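# Place the green block into the blue tray

## Task

Get the green block inside the blue tray; the task counts as failed if the robot topples over or is left leaning at the end.

## Robot and tools

Robot: a Rainbow Robotics RB-Y1 in a physics simulation. It has a two-wheel differential base with two rear casters (0.58 m wide, 0.10 m ahead of the wheel axle, 0.57 m behind it, sweeping a 0.58 m radius when spinning in place), a folding leg-and-torso, a head camera, and two 7-joint arms, each ending in a parallel gripper with a wrist camera whose case sticks out sideways and can bump into things. The base can only drive forward/back and turn; it has no sideways motion.

Frames (metres): the base frame sits on the floor midway between the drive wheels, x forward, y left, z up. Readings chest, left_hand and right_hand are in this frame. A hand point lies between the finger pads, 0.03 m back from the tips; fingers point along the hand's -z and close along its x. Printed hand positions can be off, more so when reaching far or holding something. base_odometry is in the odometry frame (the base frame at scene start), counts wheel rotation only (slip shows as motion), and gives heading in rad, positive to the left, within -3.142 to 3.142.

Tool move: one action per call. Action keys: "base", "joints", or both, optionally with "min_time_s" or "contact_limits"; or "target" alone or with "min_time_s"; or "contact_limits" alone. With no action, move just reports state and images. Unknown keys make the call invalid; out-of-range values are refused.
- base: a single velocity command {"x_m_s", "turn_rad_s", "for_s"}, run for for_s seconds, then stopping. x_m_s is forward speed (negative = backward), 0.005 to 1.5 m/s in magnitude or 0; turn_rad_s is leftward turn rate, 0.02 to 1.509 rad/s in magnitude or 0; for_s 0.1 to 5 s. Omitted speeds are 0. These are velocities, not destinations: distance is roughly speed times for_s (less if too short to accelerate at 0.4 m/s², turns 0.5 rad/s²); coasting to rest can take up to about 3 s more. Combined speed is capped so |x_m_s| + 0.27·|turn_rad_s| ≤ 1.5.
- joints: a dict of absolute joint targets by name (rad, grippers in m). Ranges: torso_squat_rad 0..1.2 (higher lowers the chest), torso_shift_rad -0.3..0.6 (hips forward), torso_pitch_rad -0.2..1.4 (forward bow), torso_yaw_rad -1.5..1.5 (left positive; raise both arms sideways ≥0.2 rad roll first). Combined torso limits: squat+shift ≤ 1.52; squat−shift+pitch ≤ 1.57; shift+0.5·pitch−0.4·squat ≤ 0.7; shift+0.3·pitch−0.5·squat ≤ 0.39. Arms: shoulder_pitch ±2.356 (negative raises forward), left_shoulder_roll 0..3.141 / right_shoulder_roll -3.141..0 (away from body), shoulder_yaw ±2.094, elbow -2.617..0.01 (negative bends), forearm_roll ±3.141, wrist_pitch -1.57..1.919, hand_roll ±2.705, gripper_m 0..0.1 (pad gap). head_pan_rad ±0.523 (left positive), head_tilt_rad -0.35..1.57 (down positive).
- target: an absolute hand pose {"side": "left"|"right", "x","y","z" in m in the base frame (-3..3), "quat_wxyz" as printed in the hand lines}. It is solved once into joint angles, so the hand travels on a curve that can bulge over 0.1 m on long moves; split long moves into steps. Refused while another move is still running.
- min_time_s (0.1..8): minimum duration for arm/head/torso motions.
- contact_limits: gripper current cap in mA, 200..672.5 (starts at 672.5), persistent; lower means a softer grip.
- cameras: list from head_camera, left_wrist_camera, right_wrist_camera, all. blocking: true (default) waits for rest; false returns in about 0.5 s.
To grip, command an opening at least 0.005 m narrower than the object; the gripper then reads "off_target" or "done", both fine.

wait(seconds 0..10, cameras) lets time pass, returning early once running moves settle. stop brakes all motion. zoom_image(camera, region [x0,y0,x1,y1] pixels, at most 504×504) enlarges the latest image. finished_scene ends the scene for good; the goal must hold with the robot left alone. read_manual only gives licence text.

Results: "move" reads "done" or the worst status. Hand status: "reached" (within 10 mm, 2°), "short" with distance, or "refused" with reason. Joint words: "off_target", "not_followed" (arm collision check withheld it; see "joint command not followed"), "contact_stop" (torso only), "time_out", "limit_stop_at_<name>", "torque_fault", "limit_stop_at_motor_heat". A refusal or unrequested stop cancels the remaining calls in that reply. on_its_own lists uncommanded behaviour. lidar_m: 12 distances in 30° sectors, first straight ahead, counter-clockwise, seen at 0.23 m height; "-" means nothing. motor_effort: wheel load in percent; high values at rest suggest pushing on something; wheel_motors_off is 1 during a 2 s cutout after a stalled wheel. Wrist force/torque and joint torque lines are raw and offset.

Avoid: falling or ending tilted; bowing or squatting fast with arms extended or loaded; braking hard while driving; ramming furniture or catching the upper body on tables; the two arms striking or squeezing each other (shoulder roll of about 0.5 rad outward keeps hands apart); knocking anything out of the work area; dropping the block from height; hard hits; overheating motors by long stretched or loaded holds; torque faults (10 s freeze). Keep each arm's load under 3 kg.

Each tool is called after "Call:" as name([rows], argument=value, ...), one row to a line, values as JSON.

## Session

Call:
move(joints={"head_tilt_rad":0.5}, cameras=["all"])

Scene clock: 0.60 s.
Joint torques (N m): left_arm=[0.14 0.32 -0.21 0.73 0.05 -0.19 -0.19] | right_arm=[-2.8 -1.05 0.13 -0.73 0.23 -0.44 0.05]
External joint torques (N m): left_arm=[0.59 -0.11 -0.23 0.28 0.05 0.07 -0.19] | right_arm=[-0.73 0.3 0.2 -0.06 0.19 -0.11 0.04]
Wrist force (N): left_arm=[4.5 9.1 -13.8] | right_arm=[-4.1 -0.8 1.4]
Wrist torque (N m): left_arm=[-1.80 0.31 -0.40] | right_arm=[-0.08 -0.94 0.55]
Wrist force, peak (N): left_arm=[4.5 9.0 -14.1] | right_arm=[-4.2 -0.7 1.6]
move: done
base_odometry: x=+0.000 y=+0.000 heading=+0.000
lidar_m: 2.42 2.37 2.42 1.90 2.06 2.98 2.77 2.81 2.52 1.91 2.39 3.07
base_status: not commanded
joint_positions: torso_squat_rad=+0.350 torso_shift_rad=+0.000 torso_pitch_rad=+0.000 torso_yaw_rad=+0.000 left_shoulder_pitch_rad=+0.036 left_shoulder_roll_rad=+0.008 left_shoulder_yaw_rad=+0.021 left_elbow_rad=-0.103 left_forearm_roll_rad=-0.026 left_wrist_pitch_rad=-0.002 left_hand_roll_rad=+0.010 left_gripper_m=+0.100 right_shoulder_pitch_rad=-0.004 right_shoulder_roll_rad=-0.030 right_shoulder_yaw_rad=-0.020 right_elbow_rad=-0.188 right_forearm_roll_rad=+0.013 right_wrist_pitch_rad=+0.045 right_hand_roll_rad=+0.017 right_gripper_m=+0.100 head_pan_rad=+0.000 head_tilt_rad=+0.500
joint_status: all done
wheel_motors_off: 0
motor_effort: left_wheel=+1(2) right_wheel=+1(3)
chest: x=-0.2280 y=+0.0002 z=+1.2475 quat_wxyz=(+1.000, +0.000, +0.000, +0.000) (m; base frame)
left_hand: x=-0.2036 y=+0.2283 z=+0.5632 quat_wxyz=(+0.999, +0.006, -0.035, +0.008) (m; base frame)
right_hand: x=-0.1442 y=-0.2440 z=+0.5666 quat_wxyz=(+0.997, -0.017, -0.073, +0.007) (m; base frame)
pictures: head_camera, left_wrist_camera, right_wrist_camera

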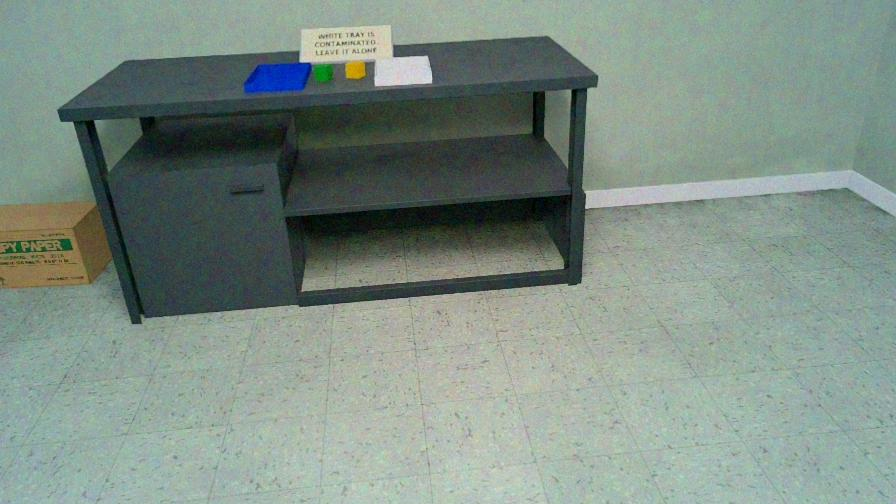

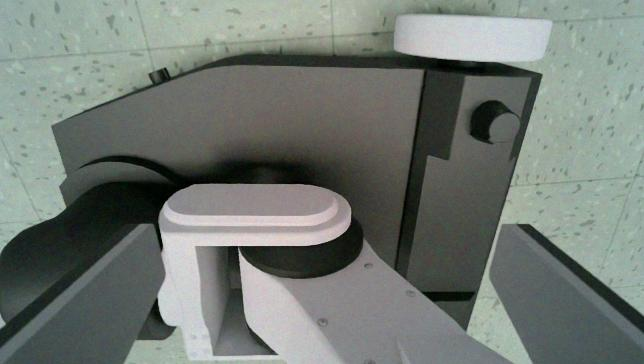

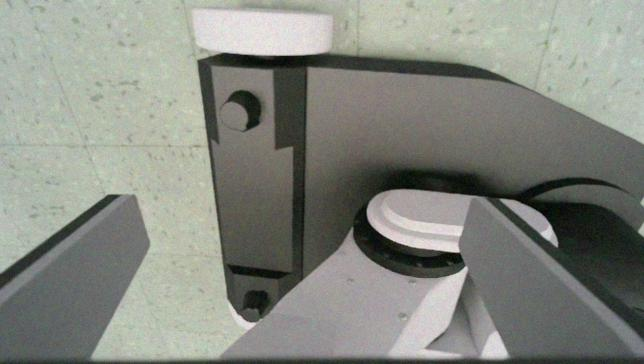

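Call:
move(base={"turn_rad_s":0.13,"for_s":1})

Call:
move(base={"x_m_s":0.4,"for_s":3.6}, cameras=["head_camera"])

Scene clock: 6.50 s.
Joint torques (N m): left_arm=[0.4 0.34 -0.11 0.6 0.05 -0.33 -0.23] | right_arm=[-2.64 -0.82 0.25 -0.54 0.21 -0.51 0.18]
External joint torques (N m): left_arm=[0.85 -0.09 -0.13 0.16 0.04 -0.08 -0.22] | right_arm=[-0.58 0.52 0.31 0.12 0.16 -0.18 0.17]
Wrist force (N): left_arm=[4.6 9.1 -14.1] | right_arm=[-4.1 -0.8 1.6]
Wrist torque (N m): left_arm=[-1.78 0.32 -0.40] | right_arm=[-0.08 -0.92 0.56]
Wrist force, peak (N): left_arm=[4.6 9.3 -14.0] | right_arm=[-4.3 -0.7 1.9]
move: done
base_odometry: x=+0.000 y=+0.000 heading=+0.129
lidar_m: 2.39 2.46 2.34 1.91 2.06 2.86 2.78 2.92 1.97 1.91 2.47 2.43
base_status: done (sent for 1 of 1 s)
joint_positions: torso_squat_rad=+0.350 torso_shift_rad=+0.000 torso_pitch_rad=+0.000 torso_yaw_rad=+0.000 left_shoulder_pitch_rad=+0.036 left_shoulder_roll_rad=+0.008 left_shoulder_yaw_rad=+0.021 left_elbow_rad=-0.103 left_forearm_roll_rad=-0.026 left_wrist_pitch_rad=-0.002 left_hand_roll_rad=+0.010 left_gripper_m=+0.100 right_shoulder_pitch_rad=-0.004 right_shoulder_roll_rad=-0.030 right_shoulder_yaw_rad=-0.020 right_elbow_rad=-0.188 right_forearm_roll_rad=+0.013 right_wrist_pitch_rad=+0.045 right_hand_roll_rad=+0.017 right_gripper_m=+0.100 head_pan_rad=+0.000 head_tilt_rad=+0.500
joint_status: not commanded
wheel_motors_off: 0
motor_effort: left_wheel=-12(30) right_wheel=+7(24)
chest: x=-0.2280 y=+0.0002 z=+1.2475 quat_wxyz=(+1.000, +0.000, +0.000, +0.000) (m; base frame)
left_hand: x=-0.2036 y=+0.2283 z=+0.5632 quat_wxyz=(+0.999, +0.006, -0.035, +0.008) (m; base frame)
right_hand: x=-0.1442 y=-0.2440 z=+0.5666 quat_wxyz=(+0.997, -0.017, -0.073, +0.007) (m; base frame)
pictures: none

Scene clock: 11.63 s.
Joint torques (N m): left_arm=[0.51 0.31 -0.37 0.43 0.03 -0.25 -0.22] | right_arm=[-2.2 -0.88 0.22 -0.72 0.18 -0.48 0.26]
External joint torques (N m): left_arm=[0.95 -0.12 -0.39 -0.02 0.03 0.01 -0.22] | right_arm=[-0.14 0.47 0.29 -0.05 0.14 -0.15 0.25]
Wrist force (N): left_arm=[4.4 8.9 -13.7] | right_arm=[-4.0 -1.0 1.6]
Wrist torque (N m): left_arm=[-1.79 0.30 -0.40] | right_arm=[-0.07 -0.90 0.56]
Wrist force, peak (N): left_arm=[4.8 9.3 -14.0] | right_arm=[-4.6 -0.8 1.8]
move: done
base_odometry: x=+1.428 y=+0.185 heading=+0.129
lidar_m: 1.20 1.00 1.31 1.85 2.14 2.92 4.22 2.69 2.47 2.39 2.22 1.15
base_status: done (sent for 3.6 of 3.6 s)
joint_positions: torso_squat_rad=+0.350 torso_shift_rad=+0.000 torso_pitch_rad=+0.000 torso_yaw_rad=+0.000 left_shoulder_pitch_rad=+0.036 left_shoulder_roll_rad=+0.008 left_shoulder_yaw_rad=+0.021 left_elbow_rad=-0.103 left_forearm_roll_rad=-0.026 left_wrist_pitch_rad=-0.002 left_hand_roll_rad=+0.010 left_gripper_m=+0.100 right_shoulder_pitch_rad=-0.004 right_shoulder_roll_rad=-0.030 right_shoulder_yaw_rad=-0.020 right_elbow_rad=-0.188 right_forearm_roll_rad=+0.013 right_wrist_pitch_rad=+0.045 right_hand_roll_rad=+0.017 right_gripper_m=+0.100 head_pan_rad=+0.000 head_tilt_rad=+0.500
joint_status: not commanded
wheel_motors_off: 0
motor_effort: left_wheel=-5(35) right_wheel=+1(31)
chest: x=-0.2280 y=+0.0002 z=+1.2475 quat_wxyz=(+1.000, +0.000, +0.000, +0.000) (m; base frame)
left_hand: x=-0.2036 y=+0.2283 z=+0.5632 quat_wxyz=(+0.999, +0.006, -0.035, +0.008) (m; base frame)
right_hand: x=-0.1441 y=-0.2440 z=+0.5666 quat_wxyz=(+0.997, -0.017, -0.073, +0.007) (m; base frame)
pictures: head_camera

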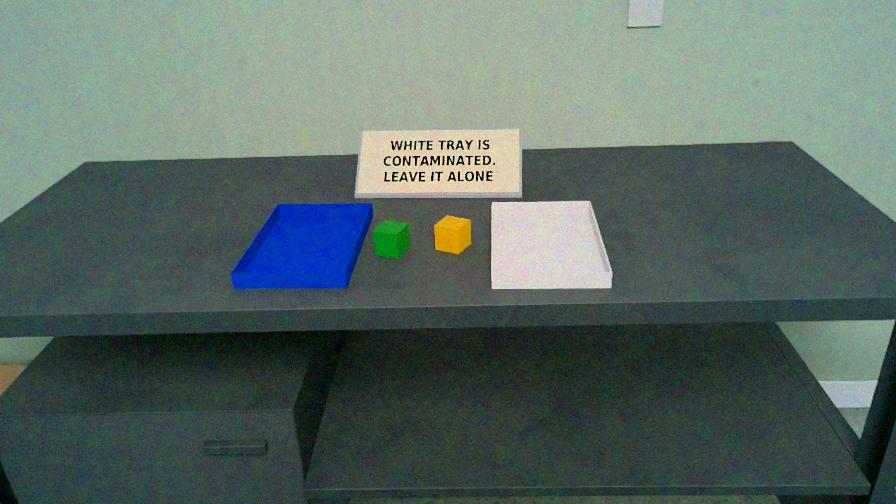

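Call:
move(base={"x_m_s":0.3,"turn_rad_s":0.02,"for_s":1.67}, joints={"left_elbow_rad":-2.1,"left_shoulder_roll_rad":0.25,"right_shoulder_roll_rad":-0.25,"head_tilt_rad":0.75}, min_time_s=1.5, cameras=["head_camera"])

Scene clock: 18.60 s.
Joint torques (N m): left_arm=[-8.33 3.82 2.73 -10.17 -0.06 -1.42 -0.09] | right_arm=[-2.12 -7.51 -0.07 -0.53 0.2 -0.3 0.24]
External joint torques (N m): left_arm=[2.06 -0.02 -0.17 -0.34 -0.1 0.23 -0.04] | right_arm=[-0.05 -0.07 0.47 0.16 0.15 0.03 0.24]
Wrist force (N): left_arm=[-0.6 7.4 -4.8] | right_arm=[-4.2 0.6 1.7]
Wrist torque (N m): left_arm=[-1.58 0.01 -0.34] | right_arm=[-0.16 -0.94 0.55]
Wrist force, peak (N): left_arm=[4.1 9.4 -14.2] | right_arm=[-4.5 -0.8 1.5]
move: done
base_odometry: x=+1.923 y=+0.260 heading=+0.162
lidar_m: 0.99 0.53 0.65 1.84 2.35 2.85 4.72 2.86 2.48 2.42 0.87 1.10
base_status: done (sent for 1.67 of 1.67 s)
joint_positions: torso_squat_rad=+0.350 torso_shift_rad=+0.000 torso_pitch_rad=+0.000 torso_yaw_rad=+0.000 left_shoulder_pitch_rad=+0.036 left_shoulder_roll_rad=+0.250 left_shoulder_yaw_rad=+0.021 left_elbow_rad=-2.100 left_forearm_roll_rad=-0.026 left_wrist_pitch_rad=-0.002 left_hand_roll_rad=+0.010 left_gripper_m=+0.100 right_shoulder_pitch_rad=-0.004 right_shoulder_roll_rad=-0.250 right_shoulder_yaw_rad=-0.020 right_elbow_rad=-0.188 right_forearm_roll_rad=+0.013 right_wrist_pitch_rad=+0.045 right_hand_roll_rad=+0.017 right_gripper_m=+0.100 head_pan_rad=+0.000 head_tilt_rad=+0.750
joint_status: all done
wheel_motors_off: 0
motor_effort: left_wheel=+3(17) right_wheel=-6(41)
chest: x=-0.2280 y=+0.0002 z=+1.2475 quat_wxyz=(+1.000, +0.000, +0.000, +0.000) (m; base frame)
left_hand: x=+0.2359 y=+0.2492 z=+1.2594 quat_wxyz=(+0.506, +0.081, -0.852, -0.105) (m; base frame)
right_hand: x=-0.1440 y=-0.4095 z=+0.5903 quat_wxyz=(+0.989, -0.126, -0.072, +0.014) (m; base frame)
pictures: head_camera

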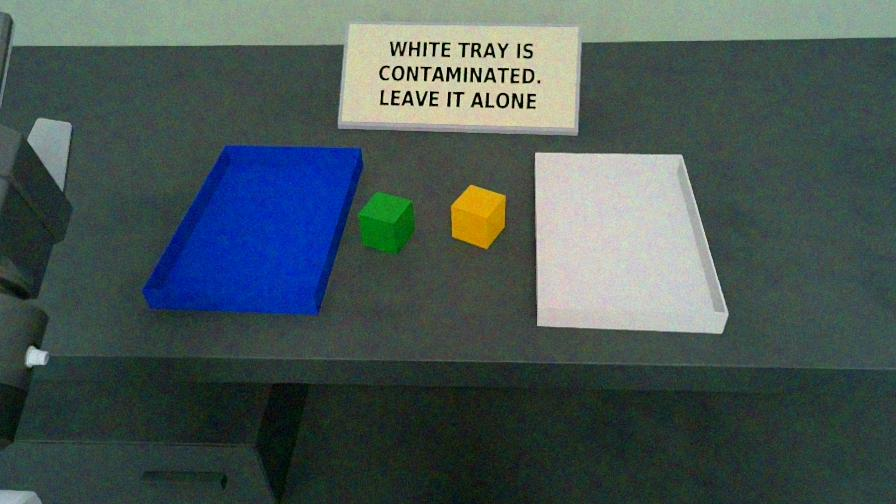

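Call:
move(base={"x_m_s":0.1,"for_s":1.0}, joints={"left_elbow_rad":-2.45})

Call:
move(joints={"torso_pitch_rad":0.6,"torso_shift_rad":0.1,"head_tilt_rad":0.55,"left_shoulder_roll_rad":0.5}, min_time_s=2.5, cameras=["head_camera","left_wrist_camera"])

Scene clock: 24.67 s.
Joint torques (N m): left_arm=[-7.46 3.3 2.01 -8.31 0.14 -1.02 -0.28] | right_arm=[-2.09 -7.15 -0.37 -0.92 0.19 -0.41 0.12]
External joint torques (N m): left_arm=[1.03 0.29 -0.35 -0.46 0.09 0.18 -0.25] | right_arm=[-0.02 0.29 0.18 -0.23 0.13 -0.08 0.12]
Wrist force (N): left_arm=[0.0 7.4 -3.6] | right_arm=[-3.8 0.7 1.9]
Wrist torque (N m): left_arm=[-1.59 -0.01 -0.35] | right_arm=[-0.17 -0.89 0.57]
Wrist force, peak (N): left_arm=[-1.1 8.0 -5.1] | right_arm=[-4.6 0.4 2.0]
move: done
base_odometry: x=+2.021 y=+0.276 heading=+0.163
lidar_m: 0.95 0.45 0.50 1.86 2.32 2.92 4.82 2.95 2.48 2.42 0.85 0.99
base_status: done (sent for 1 of 1 s)
joint_positions: torso_squat_rad=+0.350 torso_shift_rad=+0.000 torso_pitch_rad=+0.000 torso_yaw_rad=+0.000 left_shoulder_pitch_rad=+0.036 left_shoulder_roll_rad=+0.250 left_shoulder_yaw_rad=+0.021 left_elbow_rad=-2.450 left_forearm_roll_rad=-0.026 left_wrist_pitch_rad=-0.002 left_hand_roll_rad=+0.010 left_gripper_m=+0.100 right_shoulder_pitch_rad=-0.004 right_shoulder_roll_rad=-0.250 right_shoulder_yaw_rad=-0.020 right_elbow_rad=-0.188 right_forearm_roll_rad=+0.013 right_wrist_pitch_rad=+0.045 right_hand_roll_rad=+0.017 right_gripper_m=+0.100 head_pan_rad=+0.000 head_tilt_rad=+0.750
joint_status: all done
wheel_motors_off: 0
motor_effort: left_wheel=+0(29) right_wheel=-5(20)
chest: x=-0.2280 y=+0.0002 z=+1.2475 quat_wxyz=(+1.000, +0.000, +0.000, +0.000) (m; base frame)
left_hand: x=+0.1394 y=+0.2124 z=+1.3939 quat_wxyz=(+0.350, +0.063, -0.928, -0.116) (m; base frame)
right_hand: x=-0.1440 y=-0.4095 z=+0.5903 quat_wxyz=(+0.989, -0.126, -0.072, +0.014) (m; base frame)
pictures: none

Scene clock: 27.50 s.
Joint torques (N m): left_arm=[-0.23 5.35 3.58 -10.71 0.12 -1.48 -0.24] | right_arm=[14.21 -6.46 -0.62 4.77 -0.03 0.76 0.18]
External joint torques (N m): left_arm=[0.56 0.86 -0.35 -0.7 0.06 0.3 -0.19] | right_arm=[0.08 -0.32 0.1 -0.38 0.06 -0.02 0.2]
Wrist force (N): left_arm=[-0.7 6.7 -6.4] | right_arm=[-0.3 0.2 2.2]
Wrist torque (N m): left_arm=[-1.61 0.04 -0.33] | right_arm=[-0.16 -0.71 0.57]
Wrist force, peak (N): left_arm=[-1.1 6.6 -7.2] | right_arm=[-4.0 0.4 2.0]
move: done
base_odometry: x=+2.021 y=+0.276 heading=+0.163
lidar_m: 0.94 0.44 0.49 1.86 2.31 2.92 4.82 2.94 2.49 2.42 0.83 0.99
base_status: not commanded
joint_positions: torso_squat_rad=+0.350 torso_shift_rad=+0.100 torso_pitch_rad=+0.600 torso_yaw_rad=+0.000 left_shoulder_pitch_rad=+0.036 left_shoulder_roll_rad=+0.500 left_shoulder_yaw_rad=+0.021 left_elbow_rad=-2.450 left_forearm_roll_rad=-0.026 left_wrist_pitch_rad=-0.002 left_hand_roll_rad=+0.010 left_gripper_m=+0.100 right_shoulder_pitch_rad=-0.004 right_shoulder_roll_rad=-0.250 right_shoulder_yaw_rad=-0.020 right_elbow_rad=-0.188 right_forearm_roll_rad=+0.013 right_wrist_pitch_rad=+0.045 right_hand_roll_rad=+0.017 right_gripper_m=+0.100 head_pan_rad=+0.000 head_tilt_rad=+0.550
joint_status: all done
wheel_motors_off: 0
motor_effort: left_wheel=+2(4) right_wheel=-4(7)
chest: x=+0.0124 y=+0.0002 z=+1.1902 quat_wxyz=(+0.955, +0.000, +0.296, +0.000) (m; base frame)
left_hand: x=+0.3952 y=+0.1931 z=+1.0990 quat_wxyz=(+0.593, +0.029, -0.765, -0.252) (m; base frame)
right_hand: x=-0.2896 y=-0.4095 z=+0.6004 quat_wxyz=(+0.966, -0.116, +0.224, +0.051) (m; base frame)
pictures: head_camera, left_wrist_camera

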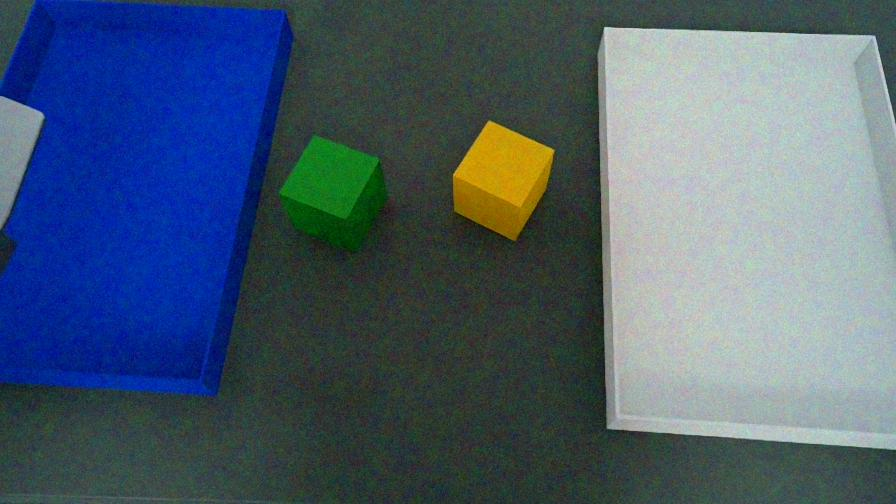

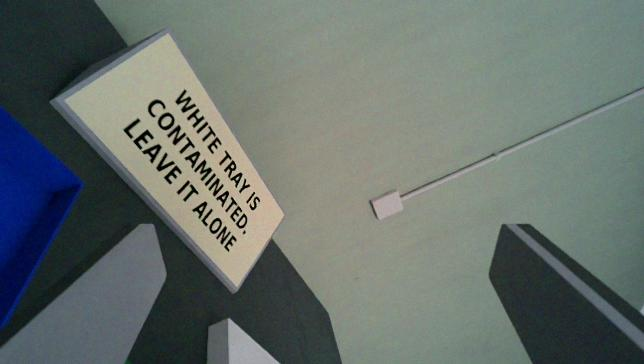

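Call:
move(target={"side":"left","x":0.45,"y":0.11,"z":1.02,"quat_wxyz":[0.978,0,0,-0.208]}, min_time_s=2.5, cameras=["head_camera","left_wrist_camera"])

Scene clock: 34.63 s.
Joint torques (N m): left_arm=[-19.08 6.98 6.7 -3.03 0.26 -0.17 -0.09] | right_arm=[14.05 -6.08 -0.47 4.77 0.03 0.65 0.21]
External joint torques (N m): left_arm=[1.3 -0.2 -2.71 0.23 0.25 -0.09 -0.09] | right_arm=[-0.09 0.05 0.25 -0.37 0.12 -0.14 0.24]
Wrist force (N): left_arm=[5.0 9.2 -13.7] | right_arm=[-0.2 0.3 2.3]
Wrist torque (N m): left_arm=[-1.80 0.32 -0.46] | right_arm=[-0.17 -0.71 0.57]
Wrist force, peak (N): left_arm=[4.4 9.5 -14.0] | right_arm=[-0.3 0.2 2.7]
move: done
base_odometry: x=+2.021 y=+0.276 heading=+0.163
lidar_m: 0.94 0.44 0.50 1.86 2.31 2.92 4.82 2.94 2.48 2.43 0.84 0.99
base_status: not commanded
joint_positions: torso_squat_rad=+0.350 torso_shift_rad=+0.100 torso_pitch_rad=+0.600 torso_yaw_rad=+0.000 left_shoulder_pitch_rad=-1.618 left_shoulder_roll_rad=+0.826 left_shoulder_yaw_rad=-0.674 left_elbow_rad=-1.650 left_forearm_roll_rad=+1.229 left_wrist_pitch_rad=+1.919 left_hand_roll_rad=+0.651 left_gripper_m=+0.100 right_shoulder_pitch_rad=-0.004 right_shoulder_roll_rad=-0.250 right_shoulder_yaw_rad=-0.020 right_elbow_rad=-0.188 right_forearm_roll_rad=+0.013 right_wrist_pitch_rad=+0.045 right_hand_roll_rad=+0.017 right_gripper_m=+0.100 head_pan_rad=+0.000 head_tilt_rad=+0.550
joint_status: all done
wheel_motors_off: 0
motor_effort: left_wheel=+5(5) right_wheel=-4(6)
chest: x=+0.0124 y=+0.0002 z=+1.1902 quat_wxyz=(+0.955, +0.000, +0.296, +0.000) (m; base frame)
left_hand: x=+0.4501 y=+0.1103 z=+1.0204 quat_wxyz=(+0.978, -0.001, -0.002, -0.207) (m; base frame)
left_hand_status: reached (checked arc, planned for 2.5 s): 0 mm and 0.2 deg off.
right_hand: x=-0.2896 y=-0.4095 z=+0.6004 quat_wxyz=(+0.966, -0.116, +0.224, +0.051) (m; base frame)
pictures: head_camera, left_wrist_camera

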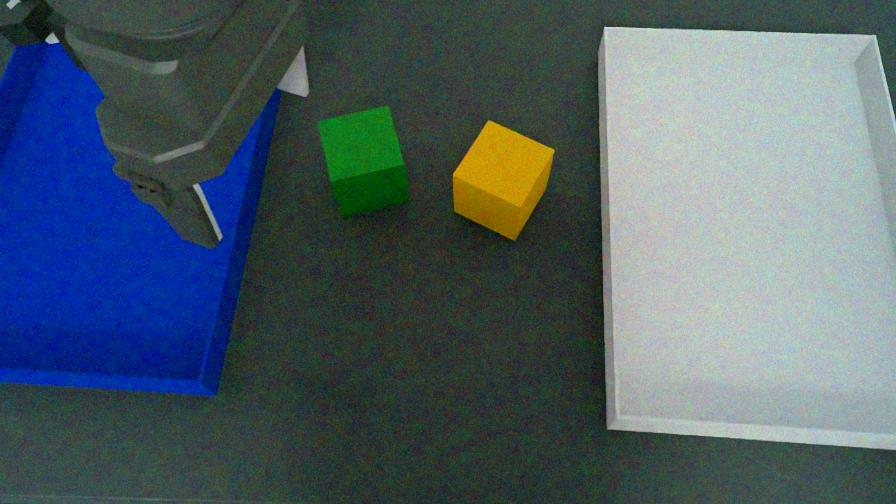

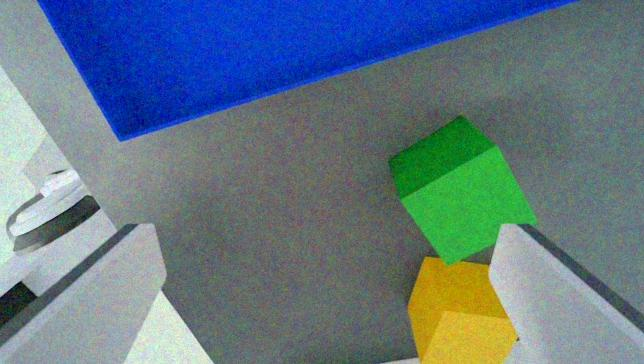

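Call:
move(target={"side":"left","x":0.45,"y":0.11,"z":1.09,"quat_wxyz":[0.978,0,0,-0.208]})

Call:
move(target={"side":"left","x":0.49,"y":0.07,"z":1.09,"quat_wxyz":[0.9936,0,0,0.113]}, min_time_s=1.5, cameras=["head_camera","left_wrist_camera"])

Scene clock: 42.93 s.
Joint torques (N m): left_arm=[-17.93 6.66 7.03 -0.91 -0.2 -0.09 -0.04] | right_arm=[14.22 -6.16 -0.45 4.74 0.05 0.76 0.2]
External joint torques (N m): left_arm=[2.77 -0.5 -2.87 0.43 -0.22 0 -0.04] | right_arm=[0.09 -0.03 0.27 -0.4 0.14 -0.03 0.22]
Wrist force (N): left_arm=[4.5 8.6 -13.6] | right_arm=[-0.2 0.2 2.3]
Wrist torque (N m): left_arm=[-1.72 0.26 -0.47] | right_arm=[-0.14 -0.72 0.58]
Wrist force, peak (N): left_arm=[5.2 9.8 -14.5] | right_arm=[-0.5 0.4 2.6]
move: done
base_odometry: x=+2.021 y=+0.276 heading=+0.163
lidar_m: 0.95 0.45 0.49 1.85 2.33 2.91 4.82 2.93 2.47 2.43 0.83 0.99
base_status: not commanded
joint_positions: torso_squat_rad=+0.350 torso_shift_rad=+0.100 torso_pitch_rad=+0.600 torso_yaw_rad=+0.000 left_shoulder_pitch_rad=-1.853 left_shoulder_roll_rad=+0.934 left_shoulder_yaw_rad=-0.786 left_elbow_rad=-1.621 left_forearm_roll_rad=+1.463 left_wrist_pitch_rad=+1.919 left_hand_roll_rad=+0.707 left_gripper_m=+0.100 right_shoulder_pitch_rad=-0.004 right_shoulder_roll_rad=-0.250 right_shoulder_yaw_rad=-0.020 right_elbow_rad=-0.188 right_forearm_roll_rad=+0.013 right_wrist_pitch_rad=+0.045 right_hand_roll_rad=+0.017 right_gripper_m=+0.100 head_pan_rad=+0.000 head_tilt_rad=+0.550
joint_status: all done
wheel_motors_off: 0
motor_effort: left_wheel=+1(4) right_wheel=-2(6)
chest: x=+0.0123 y=+0.0002 z=+1.1902 quat_wxyz=(+0.955, +0.000, +0.295, +0.000) (m; base frame)
left_hand: x=+0.4505 y=+0.1103 z=+1.0903 quat_wxyz=(+0.978, -0.003, -0.003, -0.207) (m; base frame)
left_hand_status: reached (checked arc, planned for 0.6 s): 1 mm and 0.5 deg off.
right_hand: x=-0.2895 y=-0.4095 z=+0.6003 quat_wxyz=(+0.966, -0.116, +0.223, +0.051) (m; base frame)
pictures: none

Scene clock: 44.77 s.
Joint torques (N m): left_arm=[-21.66 5.7 6.06 -1.6 -0.26 -0.09 -0.13] | right_arm=[14.44 -6.29 -0.29 4.94 0 0.78 0.15]
External joint torques (N m): left_arm=[1.49 -1.26 -3 0.6 -0.3 -0.04 -0.13] | right_arm=[0.31 -0.16 0.43 -0.21 0.09 -0.01 0.17]
Wrist force (N): left_arm=[4.7 9.0 -14.0] | right_arm=[-0.4 0.2 2.6]
Wrist torque (N m): left_arm=[-1.79 0.31 -0.46] | right_arm=[-0.15 -0.75 0.57]
Wrist force, peak (N): left_arm=[5.2 9.4 -14.0] | right_arm=[-0.4 0.2 2.6]
move: done
base_odometry: x=+2.021 y=+0.276 heading=+0.163
lidar_m: 0.94 0.45 0.50 1.86 2.35 2.91 4.82 2.93 2.48 2.43 0.83 0.98
base_status: not commanded
joint_positions: torso_squat_rad=+0.350 torso_shift_rad=+0.100 torso_pitch_rad=+0.600 torso_yaw_rad=+0.000 left_shoulder_pitch_rad=-1.964 left_shoulder_roll_rad=+0.742 left_shoulder_yaw_rad=-0.825 left_elbow_rad=-1.296 left_forearm_roll_rad=+1.359 left_wrist_pitch_rad=+1.912 left_hand_roll_rad=+1.219 left_gripper_m=+0.100 right_shoulder_pitch_rad=-0.004 right_shoulder_roll_rad=-0.250 right_shoulder_yaw_rad=-0.020 right_elbow_rad=-0.188 right_forearm_roll_rad=+0.013 right_wrist_pitch_rad=+0.045 right_hand_roll_rad=+0.017 right_gripper_m=+0.100 head_pan_rad=+0.000 head_tilt_rad=+0.550
joint_status: all done
wheel_motors_off: 0
motor_effort: left_wheel=+2(4) right_wheel=-4(6)
chest: x=+0.0123 y=+0.0002 z=+1.1902 quat_wxyz=(+0.955, +0.000, +0.295, +0.000) (m; base frame)
left_hand: x=+0.4899 y=+0.0700 z=+1.0902 quat_wxyz=(+0.994, -0.001, +0.000, +0.110) (m; base frame)
left_hand_status: reached (checked arc, planned for 1.5 s): 0 mm and 0.3 deg off.
right_hand: x=-0.2895 y=-0.4095 z=+0.6004 quat_wxyz=(+0.966, -0.116, +0.223, +0.051) (m; base frame)
pictures: head_camera, left_wrist_camera

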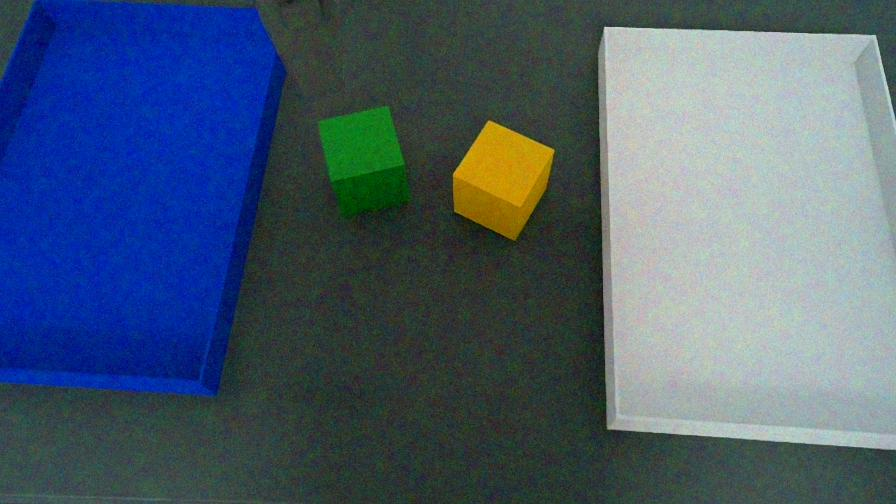

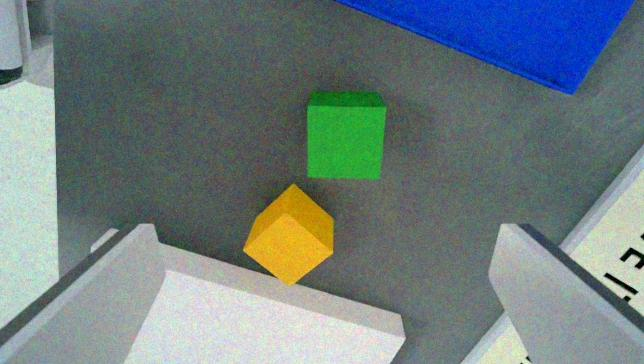

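Call:
move(target={"side":"left","x":0.507,"y":0.061,"z":1.02,"quat_wxyz":[0.9936,0,0,0.113]}, cameras=["head_camera","left_wrist_camera"])

Scene clock: 48.43 s.
Joint torques (N m): left_arm=[-22.15 6.69 7.66 -2.86 0.24 0.06 -0.17] | right_arm=[14.32 -5.83 -0.33 4.89 0.09 0.73 0.16]
External joint torques (N m): left_arm=[1.66 -0.22 -1.11 0.03 0.2 0.11 -0.17] | right_arm=[0.18 0.31 0.39 -0.26 0.18 -0.06 0.19]
Wrist force (N): left_arm=[4.5 9.1 -13.8] | right_arm=[-0.1 0.2 2.3]
Wrist torque (N m): left_arm=[-1.82 0.28 -0.31] | right_arm=[-0.16 -0.71 0.56]
Wrist force, peak (N): left_arm=[5.0 9.0 -15.6] | right_arm=[-0.5 0.1 2.7]
move: done
base_odometry: x=+2.021 y=+0.276 heading=+0.162
lidar_m: 0.96 0.45 0.49 1.85 2.34 2.93 4.82 2.94 2.47 2.42 0.82 0.99
base_status: not commanded
joint_positions: torso_squat_rad=+0.350 torso_shift_rad=+0.100 torso_pitch_rad=+0.600 torso_yaw_rad=+0.000 left_shoulder_pitch_rad=-1.880 left_shoulder_roll_rad=+0.665 left_shoulder_yaw_rad=-0.891 left_elbow_rad=-1.180 left_forearm_roll_rad=+1.265 left_wrist_pitch_rad=+1.765 left_hand_roll_rad=+1.148 left_gripper_m=+0.100 right_shoulder_pitch_rad=-0.004 right_shoulder_roll_rad=-0.250 right_shoulder_yaw_rad=-0.020 right_elbow_rad=-0.188 right_forearm_roll_rad=+0.013 right_wrist_pitch_rad=+0.045 right_hand_roll_rad=+0.017 right_gripper_m=+0.100 head_pan_rad=+0.000 head_tilt_rad=+0.550
joint_status: all done
wheel_motors_off: 0
motor_effort: left_wheel=+1(2) right_wheel=-3(5)
chest: x=+0.0123 y=+0.0002 z=+1.1902 quat_wxyz=(+0.955, +0.000, +0.295, +0.000) (m; base frame)
left_hand: x=+0.5070 y=+0.0610 z=+1.0201 quat_wxyz=(+0.994, +0.000, +0.000, +0.113) (m; base frame)
left_hand_status: reached (checked arc, planned for 0.4 s): 0 mm and 0.0 deg off.
right_hand: x=-0.2895 y=-0.4095 z=+0.6003 quat_wxyz=(+0.966, -0.116, +0.223, +0.051) (m; base frame)
pictures: head_camera, left_wrist_camera

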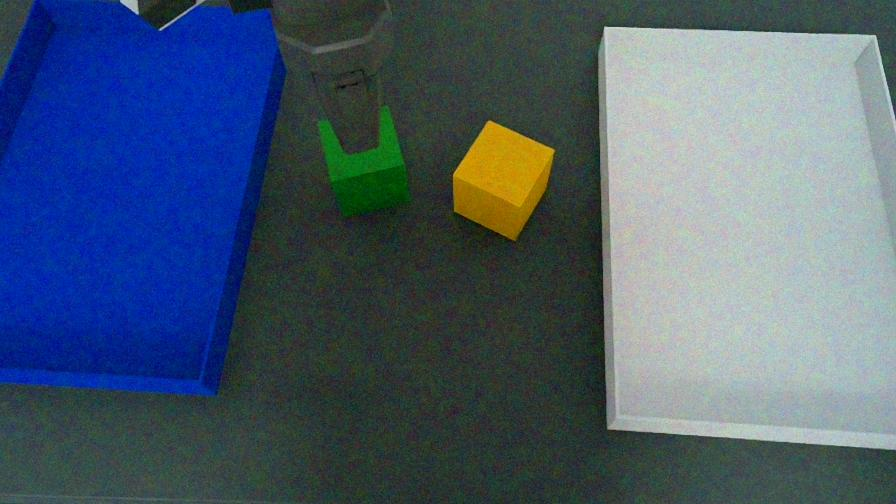

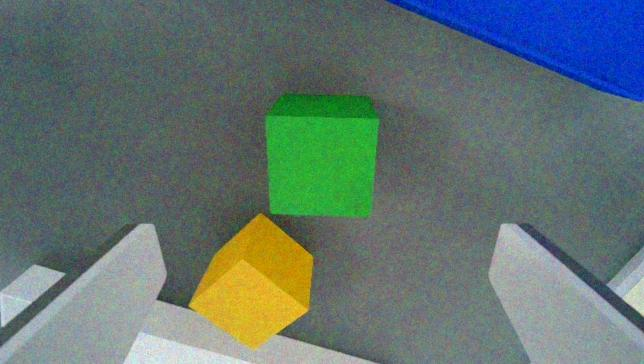

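Call:
move(target={"side":"left","x":0.509,"y":0.052,"z":0.96,"quat_wxyz":[0.9936,0,0,0.113]}, cameras=["head_camera","left_wrist_camera"])

Scene clock: 50.37 s.
Joint torques (N m): left_arm=[-22.36 6.15 6.92 -3.35 0.07 0.09 -0.3] | right_arm=[14.69 -5.94 -0.67 5.03 0.02 0.82 0.07]
External joint torques (N m): left_arm=[1.45 -0.38 -1.49 -0.03 0.03 0.15 -0.3] | right_arm=[0.56 0.19 0.05 -0.12 0.12 0.03 0.09]
Wrist force (N): left_arm=[4.6 8.9 -13.6] | right_arm=[-0.2 0.0 2.4]
Wrist torque (N m): left_arm=[-1.79 0.28 -0.30] | right_arm=[-0.14 -0.70 0.58]
Wrist force, peak (N): left_arm=[4.3 9.0 -15.8] | right_arm=[-0.1 0.2 2.6]
move: done
base_odometry: x=+2.021 y=+0.276 heading=+0.162
lidar_m: 0.96 0.44 0.48 1.86 2.34 2.91 4.83 2.94 2.48 2.44 0.82 0.98
base_status: not commanded
joint_positions: torso_squat_rad=+0.350 torso_shift_rad=+0.100 torso_pitch_rad=+0.600 torso_yaw_rad=+0.000 left_shoulder_pitch_rad=-1.802 left_shoulder_roll_rad=+0.600 left_shoulder_yaw_rad=-0.940 left_elbow_rad=-1.110 left_forearm_roll_rad=+1.199 left_wrist_pitch_rad=+1.642 left_hand_roll_rad=+1.122 left_gripper_m=+0.100 right_shoulder_pitch_rad=-0.004 right_shoulder_roll_rad=-0.250 right_shoulder_yaw_rad=-0.020 right_elbow_rad=-0.188 right_forearm_roll_rad=+0.013 right_wrist_pitch_rad=+0.045 right_hand_roll_rad=+0.017 right_gripper_m=+0.100 head_pan_rad=+0.000 head_tilt_rad=+0.550
joint_status: all done
wheel_motors_off: 0
motor_effort: left_wheel=+0(2) right_wheel=-2(4)
chest: x=+0.0123 y=+0.0002 z=+1.1902 quat_wxyz=(+0.955, +0.000, +0.296, +0.000) (m; base frame)
left_hand: x=+0.5085 y=+0.0524 z=+0.9602 quat_wxyz=(+0.994, +0.000, -0.001, +0.113) (m; base frame)
left_hand_status: reached (checked arc, planned for 0.3 s): 1 mm and 0.1 deg off.
right_hand: x=-0.2895 y=-0.4095 z=+0.6003 quat_wxyz=(+0.966, -0.116, +0.223, +0.051) (m; base frame)
pictures: head_camera, left_wrist_camera

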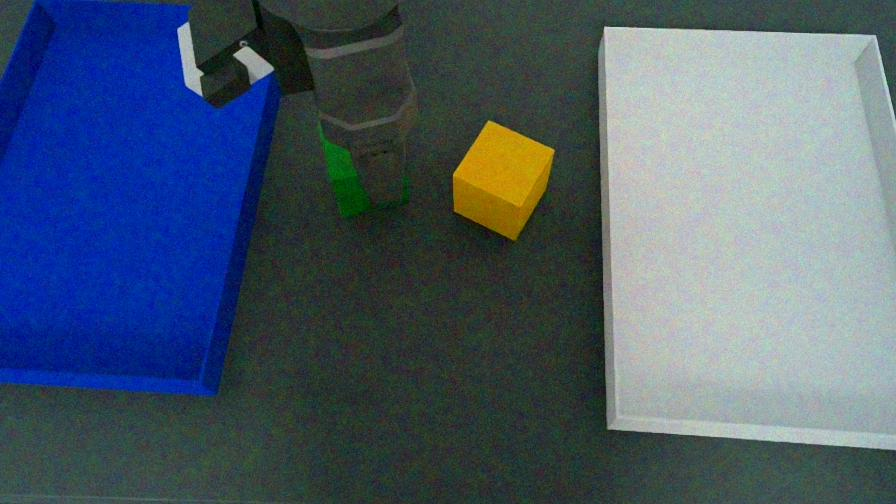

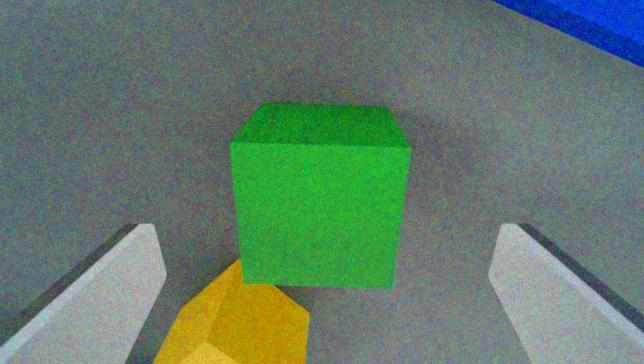

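Call:
move(target={"side":"left","x":0.509,"y":0.052,"z":0.912,"quat_wxyz":[0.9936,0,0,0.113]}, min_time_s=1, cameras=["left_wrist_camera"])

Call:
move(joints={"left_gripper_m":0.035}, cameras=["head_camera","left_wrist_camera"])

Scene clock: 53.27 s.
Joint torques (N m): left_arm=[-20.04 4.7 5.29 -2.94 -0.36 -0.22 -0.37] | right_arm=[14.44 -6.02 -0.11 4.89 -0.07 0.76 0.19]
External joint torques (N m): left_arm=[3.65 -1.52 -2.58 0.63 -0.4 -0.17 -0.37] | right_arm=[0.31 0.12 0.61 -0.26 0.02 -0.03 0.21]
Wrist force (N): left_arm=[4.8 8.7 -13.5] | right_arm=[-0.3 0.3 2.3]
Wrist torque (N m): left_arm=[-1.78 0.34 -0.28] | right_arm=[-0.16 -0.72 0.55]
Wrist force, peak (N): left_arm=[4.7 9.1 -14.0] | right_arm=[-0.2 0.1 2.7]
move: done
base_odometry: x=+2.021 y=+0.276 heading=+0.162
lidar_m: 0.94 0.44 0.50 1.86 2.33 2.91 4.82 2.93 2.48 2.44 0.84 0.99
base_status: not commanded
joint_positions: torso_squat_rad=+0.350 torso_shift_rad=+0.100 torso_pitch_rad=+0.600 torso_yaw_rad=+0.000 left_shoulder_pitch_rad=-1.742 left_shoulder_roll_rad=+0.550 left_shoulder_yaw_rad=-0.974 left_elbow_rad=-1.026 left_forearm_roll_rad=+1.155 left_wrist_pitch_rad=+1.540 left_hand_roll_rad=+1.081 left_gripper_m=+0.100 right_shoulder_pitch_rad=-0.004 right_shoulder_roll_rad=-0.250 right_shoulder_yaw_rad=-0.020 right_elbow_rad=-0.188 right_forearm_roll_rad=+0.013 right_wrist_pitch_rad=+0.045 right_hand_roll_rad=+0.017 right_gripper_m=+0.100 head_pan_rad=+0.000 head_tilt_rad=+0.550
joint_status: all done
wheel_motors_off: 0
motor_effort: left_wheel=+1(3) right_wheel=-2(5)
chest: x=+0.0123 y=+0.0002 z=+1.1902 quat_wxyz=(+0.955, +0.000, +0.296, +0.000) (m; base frame)
left_hand: x=+0.5089 y=+0.0522 z=+0.9125 quat_wxyz=(+0.994, -0.001, -0.001, +0.113) (m; base frame)
left_hand_status: reached (checked arc, planned for 1.0 s): 1 mm and 0.1 deg off.
right_hand: x=-0.2895 y=-0.4095 z=+0.6003 quat_wxyz=(+0.966, -0.116, +0.223, +0.051) (m; base frame)
pictures: left_wrist_camera

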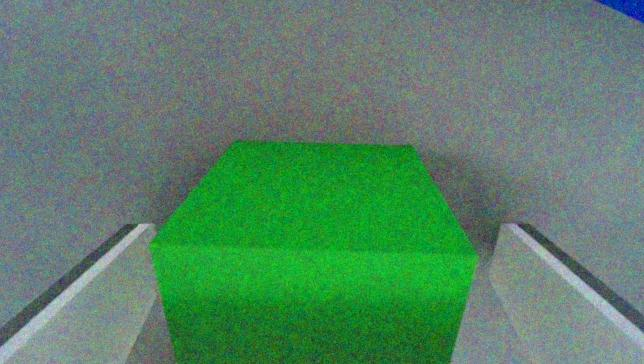

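Scene clock: 54.53 s.
Joint torques (N m): left_arm=[-20.08 4.48 5.33 -2.93 -0.07 -0.12 -0.4] | right_arm=[14.65 -6.24 -0.28 4.91 0.01 0.82 0.17]
External joint torques (N m): left_arm=[3.61 -1.73 -2.53 0.64 -0.11 -0.07 -0.4] | right_arm=[0.52 -0.1 0.44 -0.24 0.1 0.03 0.2]
Wrist force (N): left_arm=[4.6 9.1 -12.1] | right_arm=[-0.4 0.3 2.4]
Wrist torque (N m): left_arm=[-1.80 0.24 -0.27] | right_arm=[-0.17 -0.73 0.58]
Wrist force, peak (N): left_arm=[4.6 9.2 -14.1] | right_arm=[-0.1 0.3 2.7]
move: off_target
base_odometry: x=+2.021 y=+0.276 heading=+0.162
lidar_m: 0.94 0.45 0.49 1.85 2.32 2.91 4.83 2.94 2.47 2.42 0.85 0.99
base_status: not commanded
joint_positions: torso_squat_rad=+0.350 torso_shift_rad=+0.100 torso_pitch_rad=+0.600 torso_yaw_rad=+0.000 left_shoulder_pitch_rad=-1.742 left_shoulder_roll_rad=+0.550 left_shoulder_yaw_rad=-0.974 left_elbow_rad=-1.026 left_forearm_roll_rad=+1.155 left_wrist_pitch_rad=+1.540 left_hand_roll_rad=+1.081 left_gripper_m=+0.050 right_shoulder_pitch_rad=-0.004 right_shoulder_roll_rad=-0.250 right_shoulder_yaw_rad=-0.020 right_elbow_rad=-0.188 right_forearm_roll_rad=+0.013 right_wrist_pitch_rad=+0.045 right_hand_roll_rad=+0.017 right_gripper_m=+0.100 head_pan_rad=+0.000 head_tilt_rad=+0.550
joint_status: left_gripper_m off_target (ended at +0.050, target +0.035)
wheel_motors_off: 0
motor_effort: left_wheel=+0(2) right_wheel=-3(5)
chest: x=+0.0123 y=+0.0002 z=+1.1902 quat_wxyz=(+0.955, +0.000, +0.296, +0.000) (m; base frame)
left_hand: x=+0.5089 y=+0.0522 z=+0.9125 quat_wxyz=(+0.994, +0.000, -0.001, +0.113) (m; base frame)
right_hand: x=-0.2895 y=-0.4095 z=+0.6003 quat_wxyz=(+0.966, -0.116, +0.223, +0.051) (m; base frame)
pictures: head_camera, left_wrist_camera

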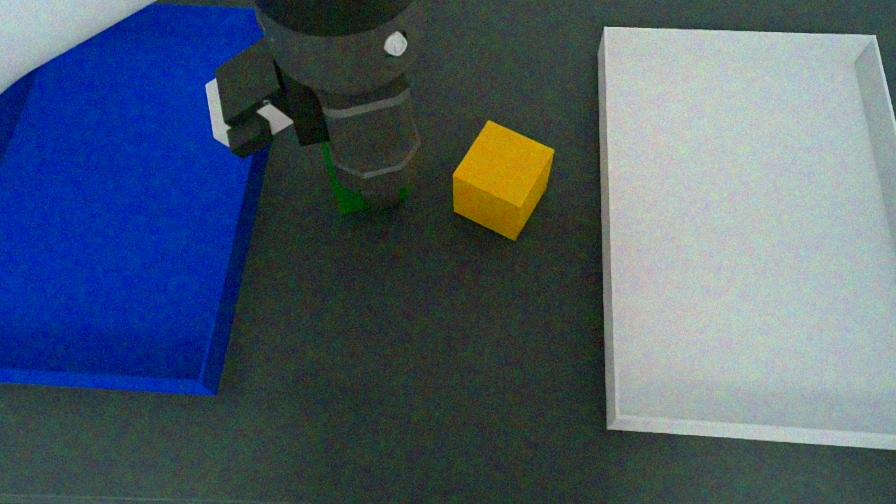

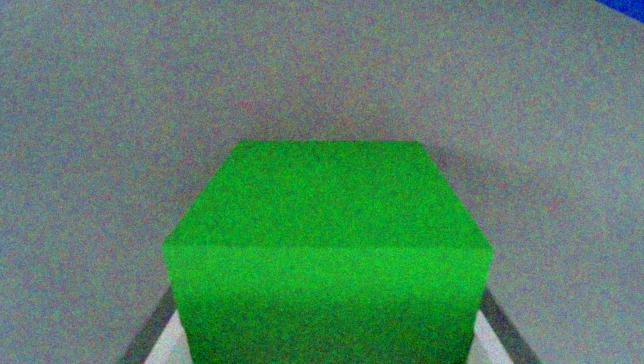

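Call:
move(target={"side":"left","x":0.509,"y":0.052,"z":1.01,"quat_wxyz":[0.9936,0,0,0.113]}, min_time_s=1)

Call:
move(target={"side":"left","x":0.485,"y":0.225,"z":1.01,"quat_wxyz":[0.9936,0,0,0.113]}, min_time_s=1.5, cameras=["head_camera","left_wrist_camera"])

Scene clock: 57.17 s.
Joint torques (N m): left_arm=[-21.89 6.83 9.63 -4.18 0.48 0.09 0.03] | right_arm=[14.29 -6.08 -0.42 5 0.02 0.92 0.16]
External joint torques (N m): left_arm=[2.12 0.05 1.07 -1.16 0.44 0.14 0.03] | right_arm=[0.15 0.06 0.3 -0.14 0.11 0.13 0.18]
Wrist force (N): left_arm=[5.1 8.8 -14.3] | right_arm=[-0.2 -0.2 2.5]
Wrist torque (N m): left_arm=[-1.79 0.31 -0.47] | right_arm=[-0.12 -0.73 0.57]
Wrist force, peak (N): left_arm=[4.4 9.3 -15.3] | right_arm=[0.0 -0.1 2.7]
move: done
base_odometry: x=+2.021 y=+0.276 heading=+0.162
lidar_m: 0.95 0.44 0.49 1.85 2.33 2.92 4.81 2.93 2.49 2.44 0.82 0.98
base_status: not commanded
joint_positions: torso_squat_rad=+0.350 torso_shift_rad=+0.100 torso_pitch_rad=+0.600 torso_yaw_rad=+0.000 left_shoulder_pitch_rad=-1.881 left_shoulder_roll_rad=+0.628 left_shoulder_yaw_rad=-0.903 left_elbow_rad=-1.135 left_forearm_roll_rad=+1.248 left_wrist_pitch_rad=+1.742 left_hand_roll_rad=+1.139 left_gripper_m=+0.050 right_shoulder_pitch_rad=-0.004 right_shoulder_roll_rad=-0.250 right_shoulder_yaw_rad=-0.020 right_elbow_rad=-0.188 right_forearm_roll_rad=+0.013 right_wrist_pitch_rad=+0.045 right_hand_roll_rad=+0.017 right_gripper_m=+0.100 head_pan_rad=+0.000 head_tilt_rad=+0.550
joint_status: all done
wheel_motors_off: 0
motor_effort: left_wheel=+1(2) right_wheel=-3(4)
chest: x=+0.0123 y=+0.0002 z=+1.1902 quat_wxyz=(+0.955, +0.000, +0.296, +0.000) (m; base frame)
left_hand: x=+0.5090 y=+0.0520 z=+1.0099 quat_wxyz=(+0.994, +0.000, +0.000, +0.113) (m; base frame)
left_hand_status: reached (checked arc, planned for 1.0 s): 0 mm and 0.0 deg off.
right_hand: x=-0.2895 y=-0.4095 z=+0.6003 quat_wxyz=(+0.966, -0.116, +0.223, +0.051) (m; base frame)
pictures: none

Scene clock: 59.00 s.
Joint torques (N m): left_arm=[-16.49 9.97 11.25 -2.98 0.53 -0.2 -0.23] | right_arm=[14.61 -5.93 -0.19 4.95 0.04 0.86 0.19]
External joint torques (N m): left_arm=[2.95 -0.45 1.07 -1.06 0.49 -0.15 -0.23] | right_arm=[0.48 0.2 0.53 -0.19 0.13 0.07 0.21]
Wrist force (N): left_arm=[4.4 9.0 -14.4] | right_arm=[-0.1 0.1 2.2]
Wrist torque (N m): left_arm=[-1.81 0.26 -0.32] | right_arm=[-0.15 -0.69 0.57]
Wrist force, peak (N): left_arm=[5.1 9.5 -14.9] | right_arm=[-0.4 0.5 2.6]
move: done
base_odometry: x=+2.021 y=+0.276 heading=+0.162
lidar_m: 0.95 0.45 0.49 1.86 2.34 2.92 4.82 2.94 2.48 2.43 0.85 0.99
base_status: not commanded
joint_positions: torso_squat_rad=+0.350 torso_shift_rad=+0.100 torso_pitch_rad=+0.600 torso_yaw_rad=+0.000 left_shoulder_pitch_rad=-1.598 left_shoulder_roll_rad=+1.131 left_shoulder_yaw_rad=-0.778 left_elbow_rad=-1.525 left_forearm_roll_rad=+1.374 left_wrist_pitch_rad=+1.717 left_hand_roll_rad=+0.992 left_gripper_m=+0.050 right_shoulder_pitch_rad=-0.004 right_shoulder_roll_rad=-0.250 right_shoulder_yaw_rad=-0.020 right_elbow_rad=-0.188 right_forearm_roll_rad=+0.013 right_wrist_pitch_rad=+0.045 right_hand_roll_rad=+0.017 right_gripper_m=+0.100 head_pan_rad=+0.000 head_tilt_rad=+0.550
joint_status: all done
wheel_motors_off: 0
motor_effort: left_wheel=+0(2) right_wheel=-1(4)
chest: x=+0.0123 y=+0.0002 z=+1.1902 quat_wxyz=(+0.955, +0.000, +0.296, +0.000) (m; base frame)
left_hand: x=+0.4851 y=+0.2250 z=+1.0101 quat_wxyz=(+0.994, +0.000, +0.000, +0.113) (m; base frame)
left_hand_status: reached (checked arc, planned for 1.5 s): 0 mm and 0.1 deg off.
right_hand: x=-0.2895 y=-0.4095 z=+0.6003 quat_wxyz=(+0.966, -0.116, +0.223, +0.051) (m; base frame)
pictures: head_camera, left_wrist_camera

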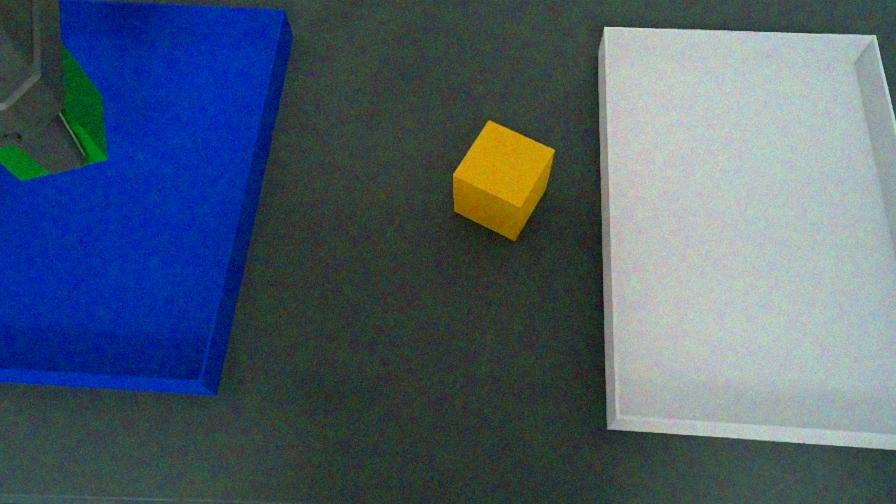

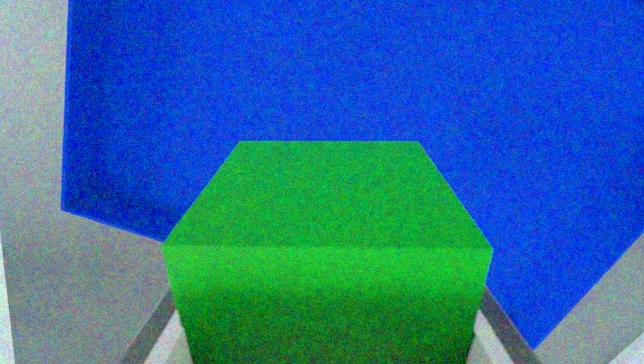

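Call:
move(target={"side":"left","x":0.485,"y":0.23,"z":0.921,"quat_wxyz":[0.9936,0,0,0.113]}, min_time_s=1.5, cameras=["head_camera","left_wrist_camera"])

Scene clock: 61.83 s.
Joint torques (N m): left_arm=[-15.97 8.8 7.3 -1.94 -0.18 -0.27 -0.48] | right_arm=[14.53 -5.93 -0.25 4.92 0.13 0.76 0.11]
External joint torques (N m): left_arm=[3.22 -2.16 -2.57 0.71 -0.21 -0.21 -0.48] | right_arm=[0.4 0.21 0.47 -0.23 0.22 -0.03 0.13]
Wrist force (N): left_arm=[4.8 8.8 -14.9] | right_arm=[-0.3 0.2 2.5]
Wrist torque (N m): left_arm=[-1.79 0.32 -0.30] | right_arm=[-0.14 -0.73 0.59]
Wrist force, peak (N): left_arm=[5.1 8.9 -15.0] | right_arm=[0.1 0.2 2.8]
move: done
base_odometry: x=+2.021 y=+0.276 heading=+0.162
lidar_m: 0.93 0.44 0.49 1.85 2.33 2.91 4.81 2.92 2.47 2.42 0.82 0.99
base_status: not commanded
joint_positions: torso_squat_rad=+0.350 torso_shift_rad=+0.100 torso_pitch_rad=+0.600 torso_yaw_rad=+0.000 left_shoulder_pitch_rad=-1.460 left_shoulder_roll_rad=+1.062 left_shoulder_yaw_rad=-0.844 left_elbow_rad=-1.447 left_forearm_roll_rad=+1.264 left_wrist_pitch_rad=+1.528 left_hand_roll_rad=+0.940 left_gripper_m=+0.050 right_shoulder_pitch_rad=-0.004 right_shoulder_roll_rad=-0.250 right_shoulder_yaw_rad=-0.020 right_elbow_rad=-0.188 right_forearm_roll_rad=+0.013 right_wrist_pitch_rad=+0.045 right_hand_roll_rad=+0.017 right_gripper_m=+0.100 head_pan_rad=+0.000 head_tilt_rad=+0.550
joint_status: all done
wheel_motors_off: 0
motor_effort: left_wheel=+1(2) right_wheel=-2(4)
chest: x=+0.0123 y=+0.0002 z=+1.1902 quat_wxyz=(+0.955, +0.000, +0.296, +0.000) (m; base frame)
left_hand: x=+0.4851 y=+0.2300 z=+0.9214 quat_wxyz=(+0.994, +0.000, +0.000, +0.113) (m; base frame)
left_hand_status: reached (checked arc, planned for 1.5 s): 0 mm and 0.1 deg off.
right_hand: x=-0.2895 y=-0.4095 z=+0.6003 quat_wxyz=(+0.966, -0.116, +0.223, +0.051) (m; base frame)
pictures: head_camera, left_wrist_camera

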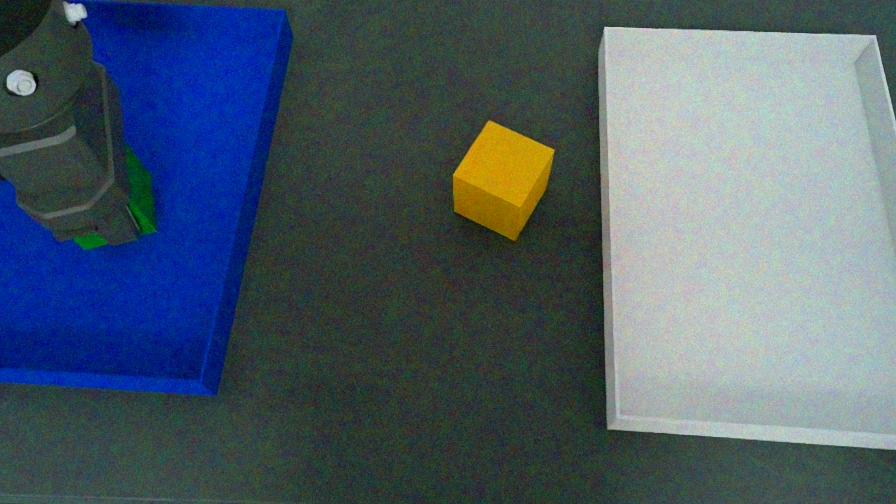

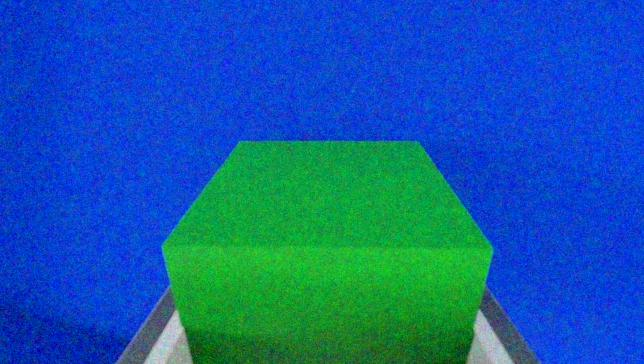

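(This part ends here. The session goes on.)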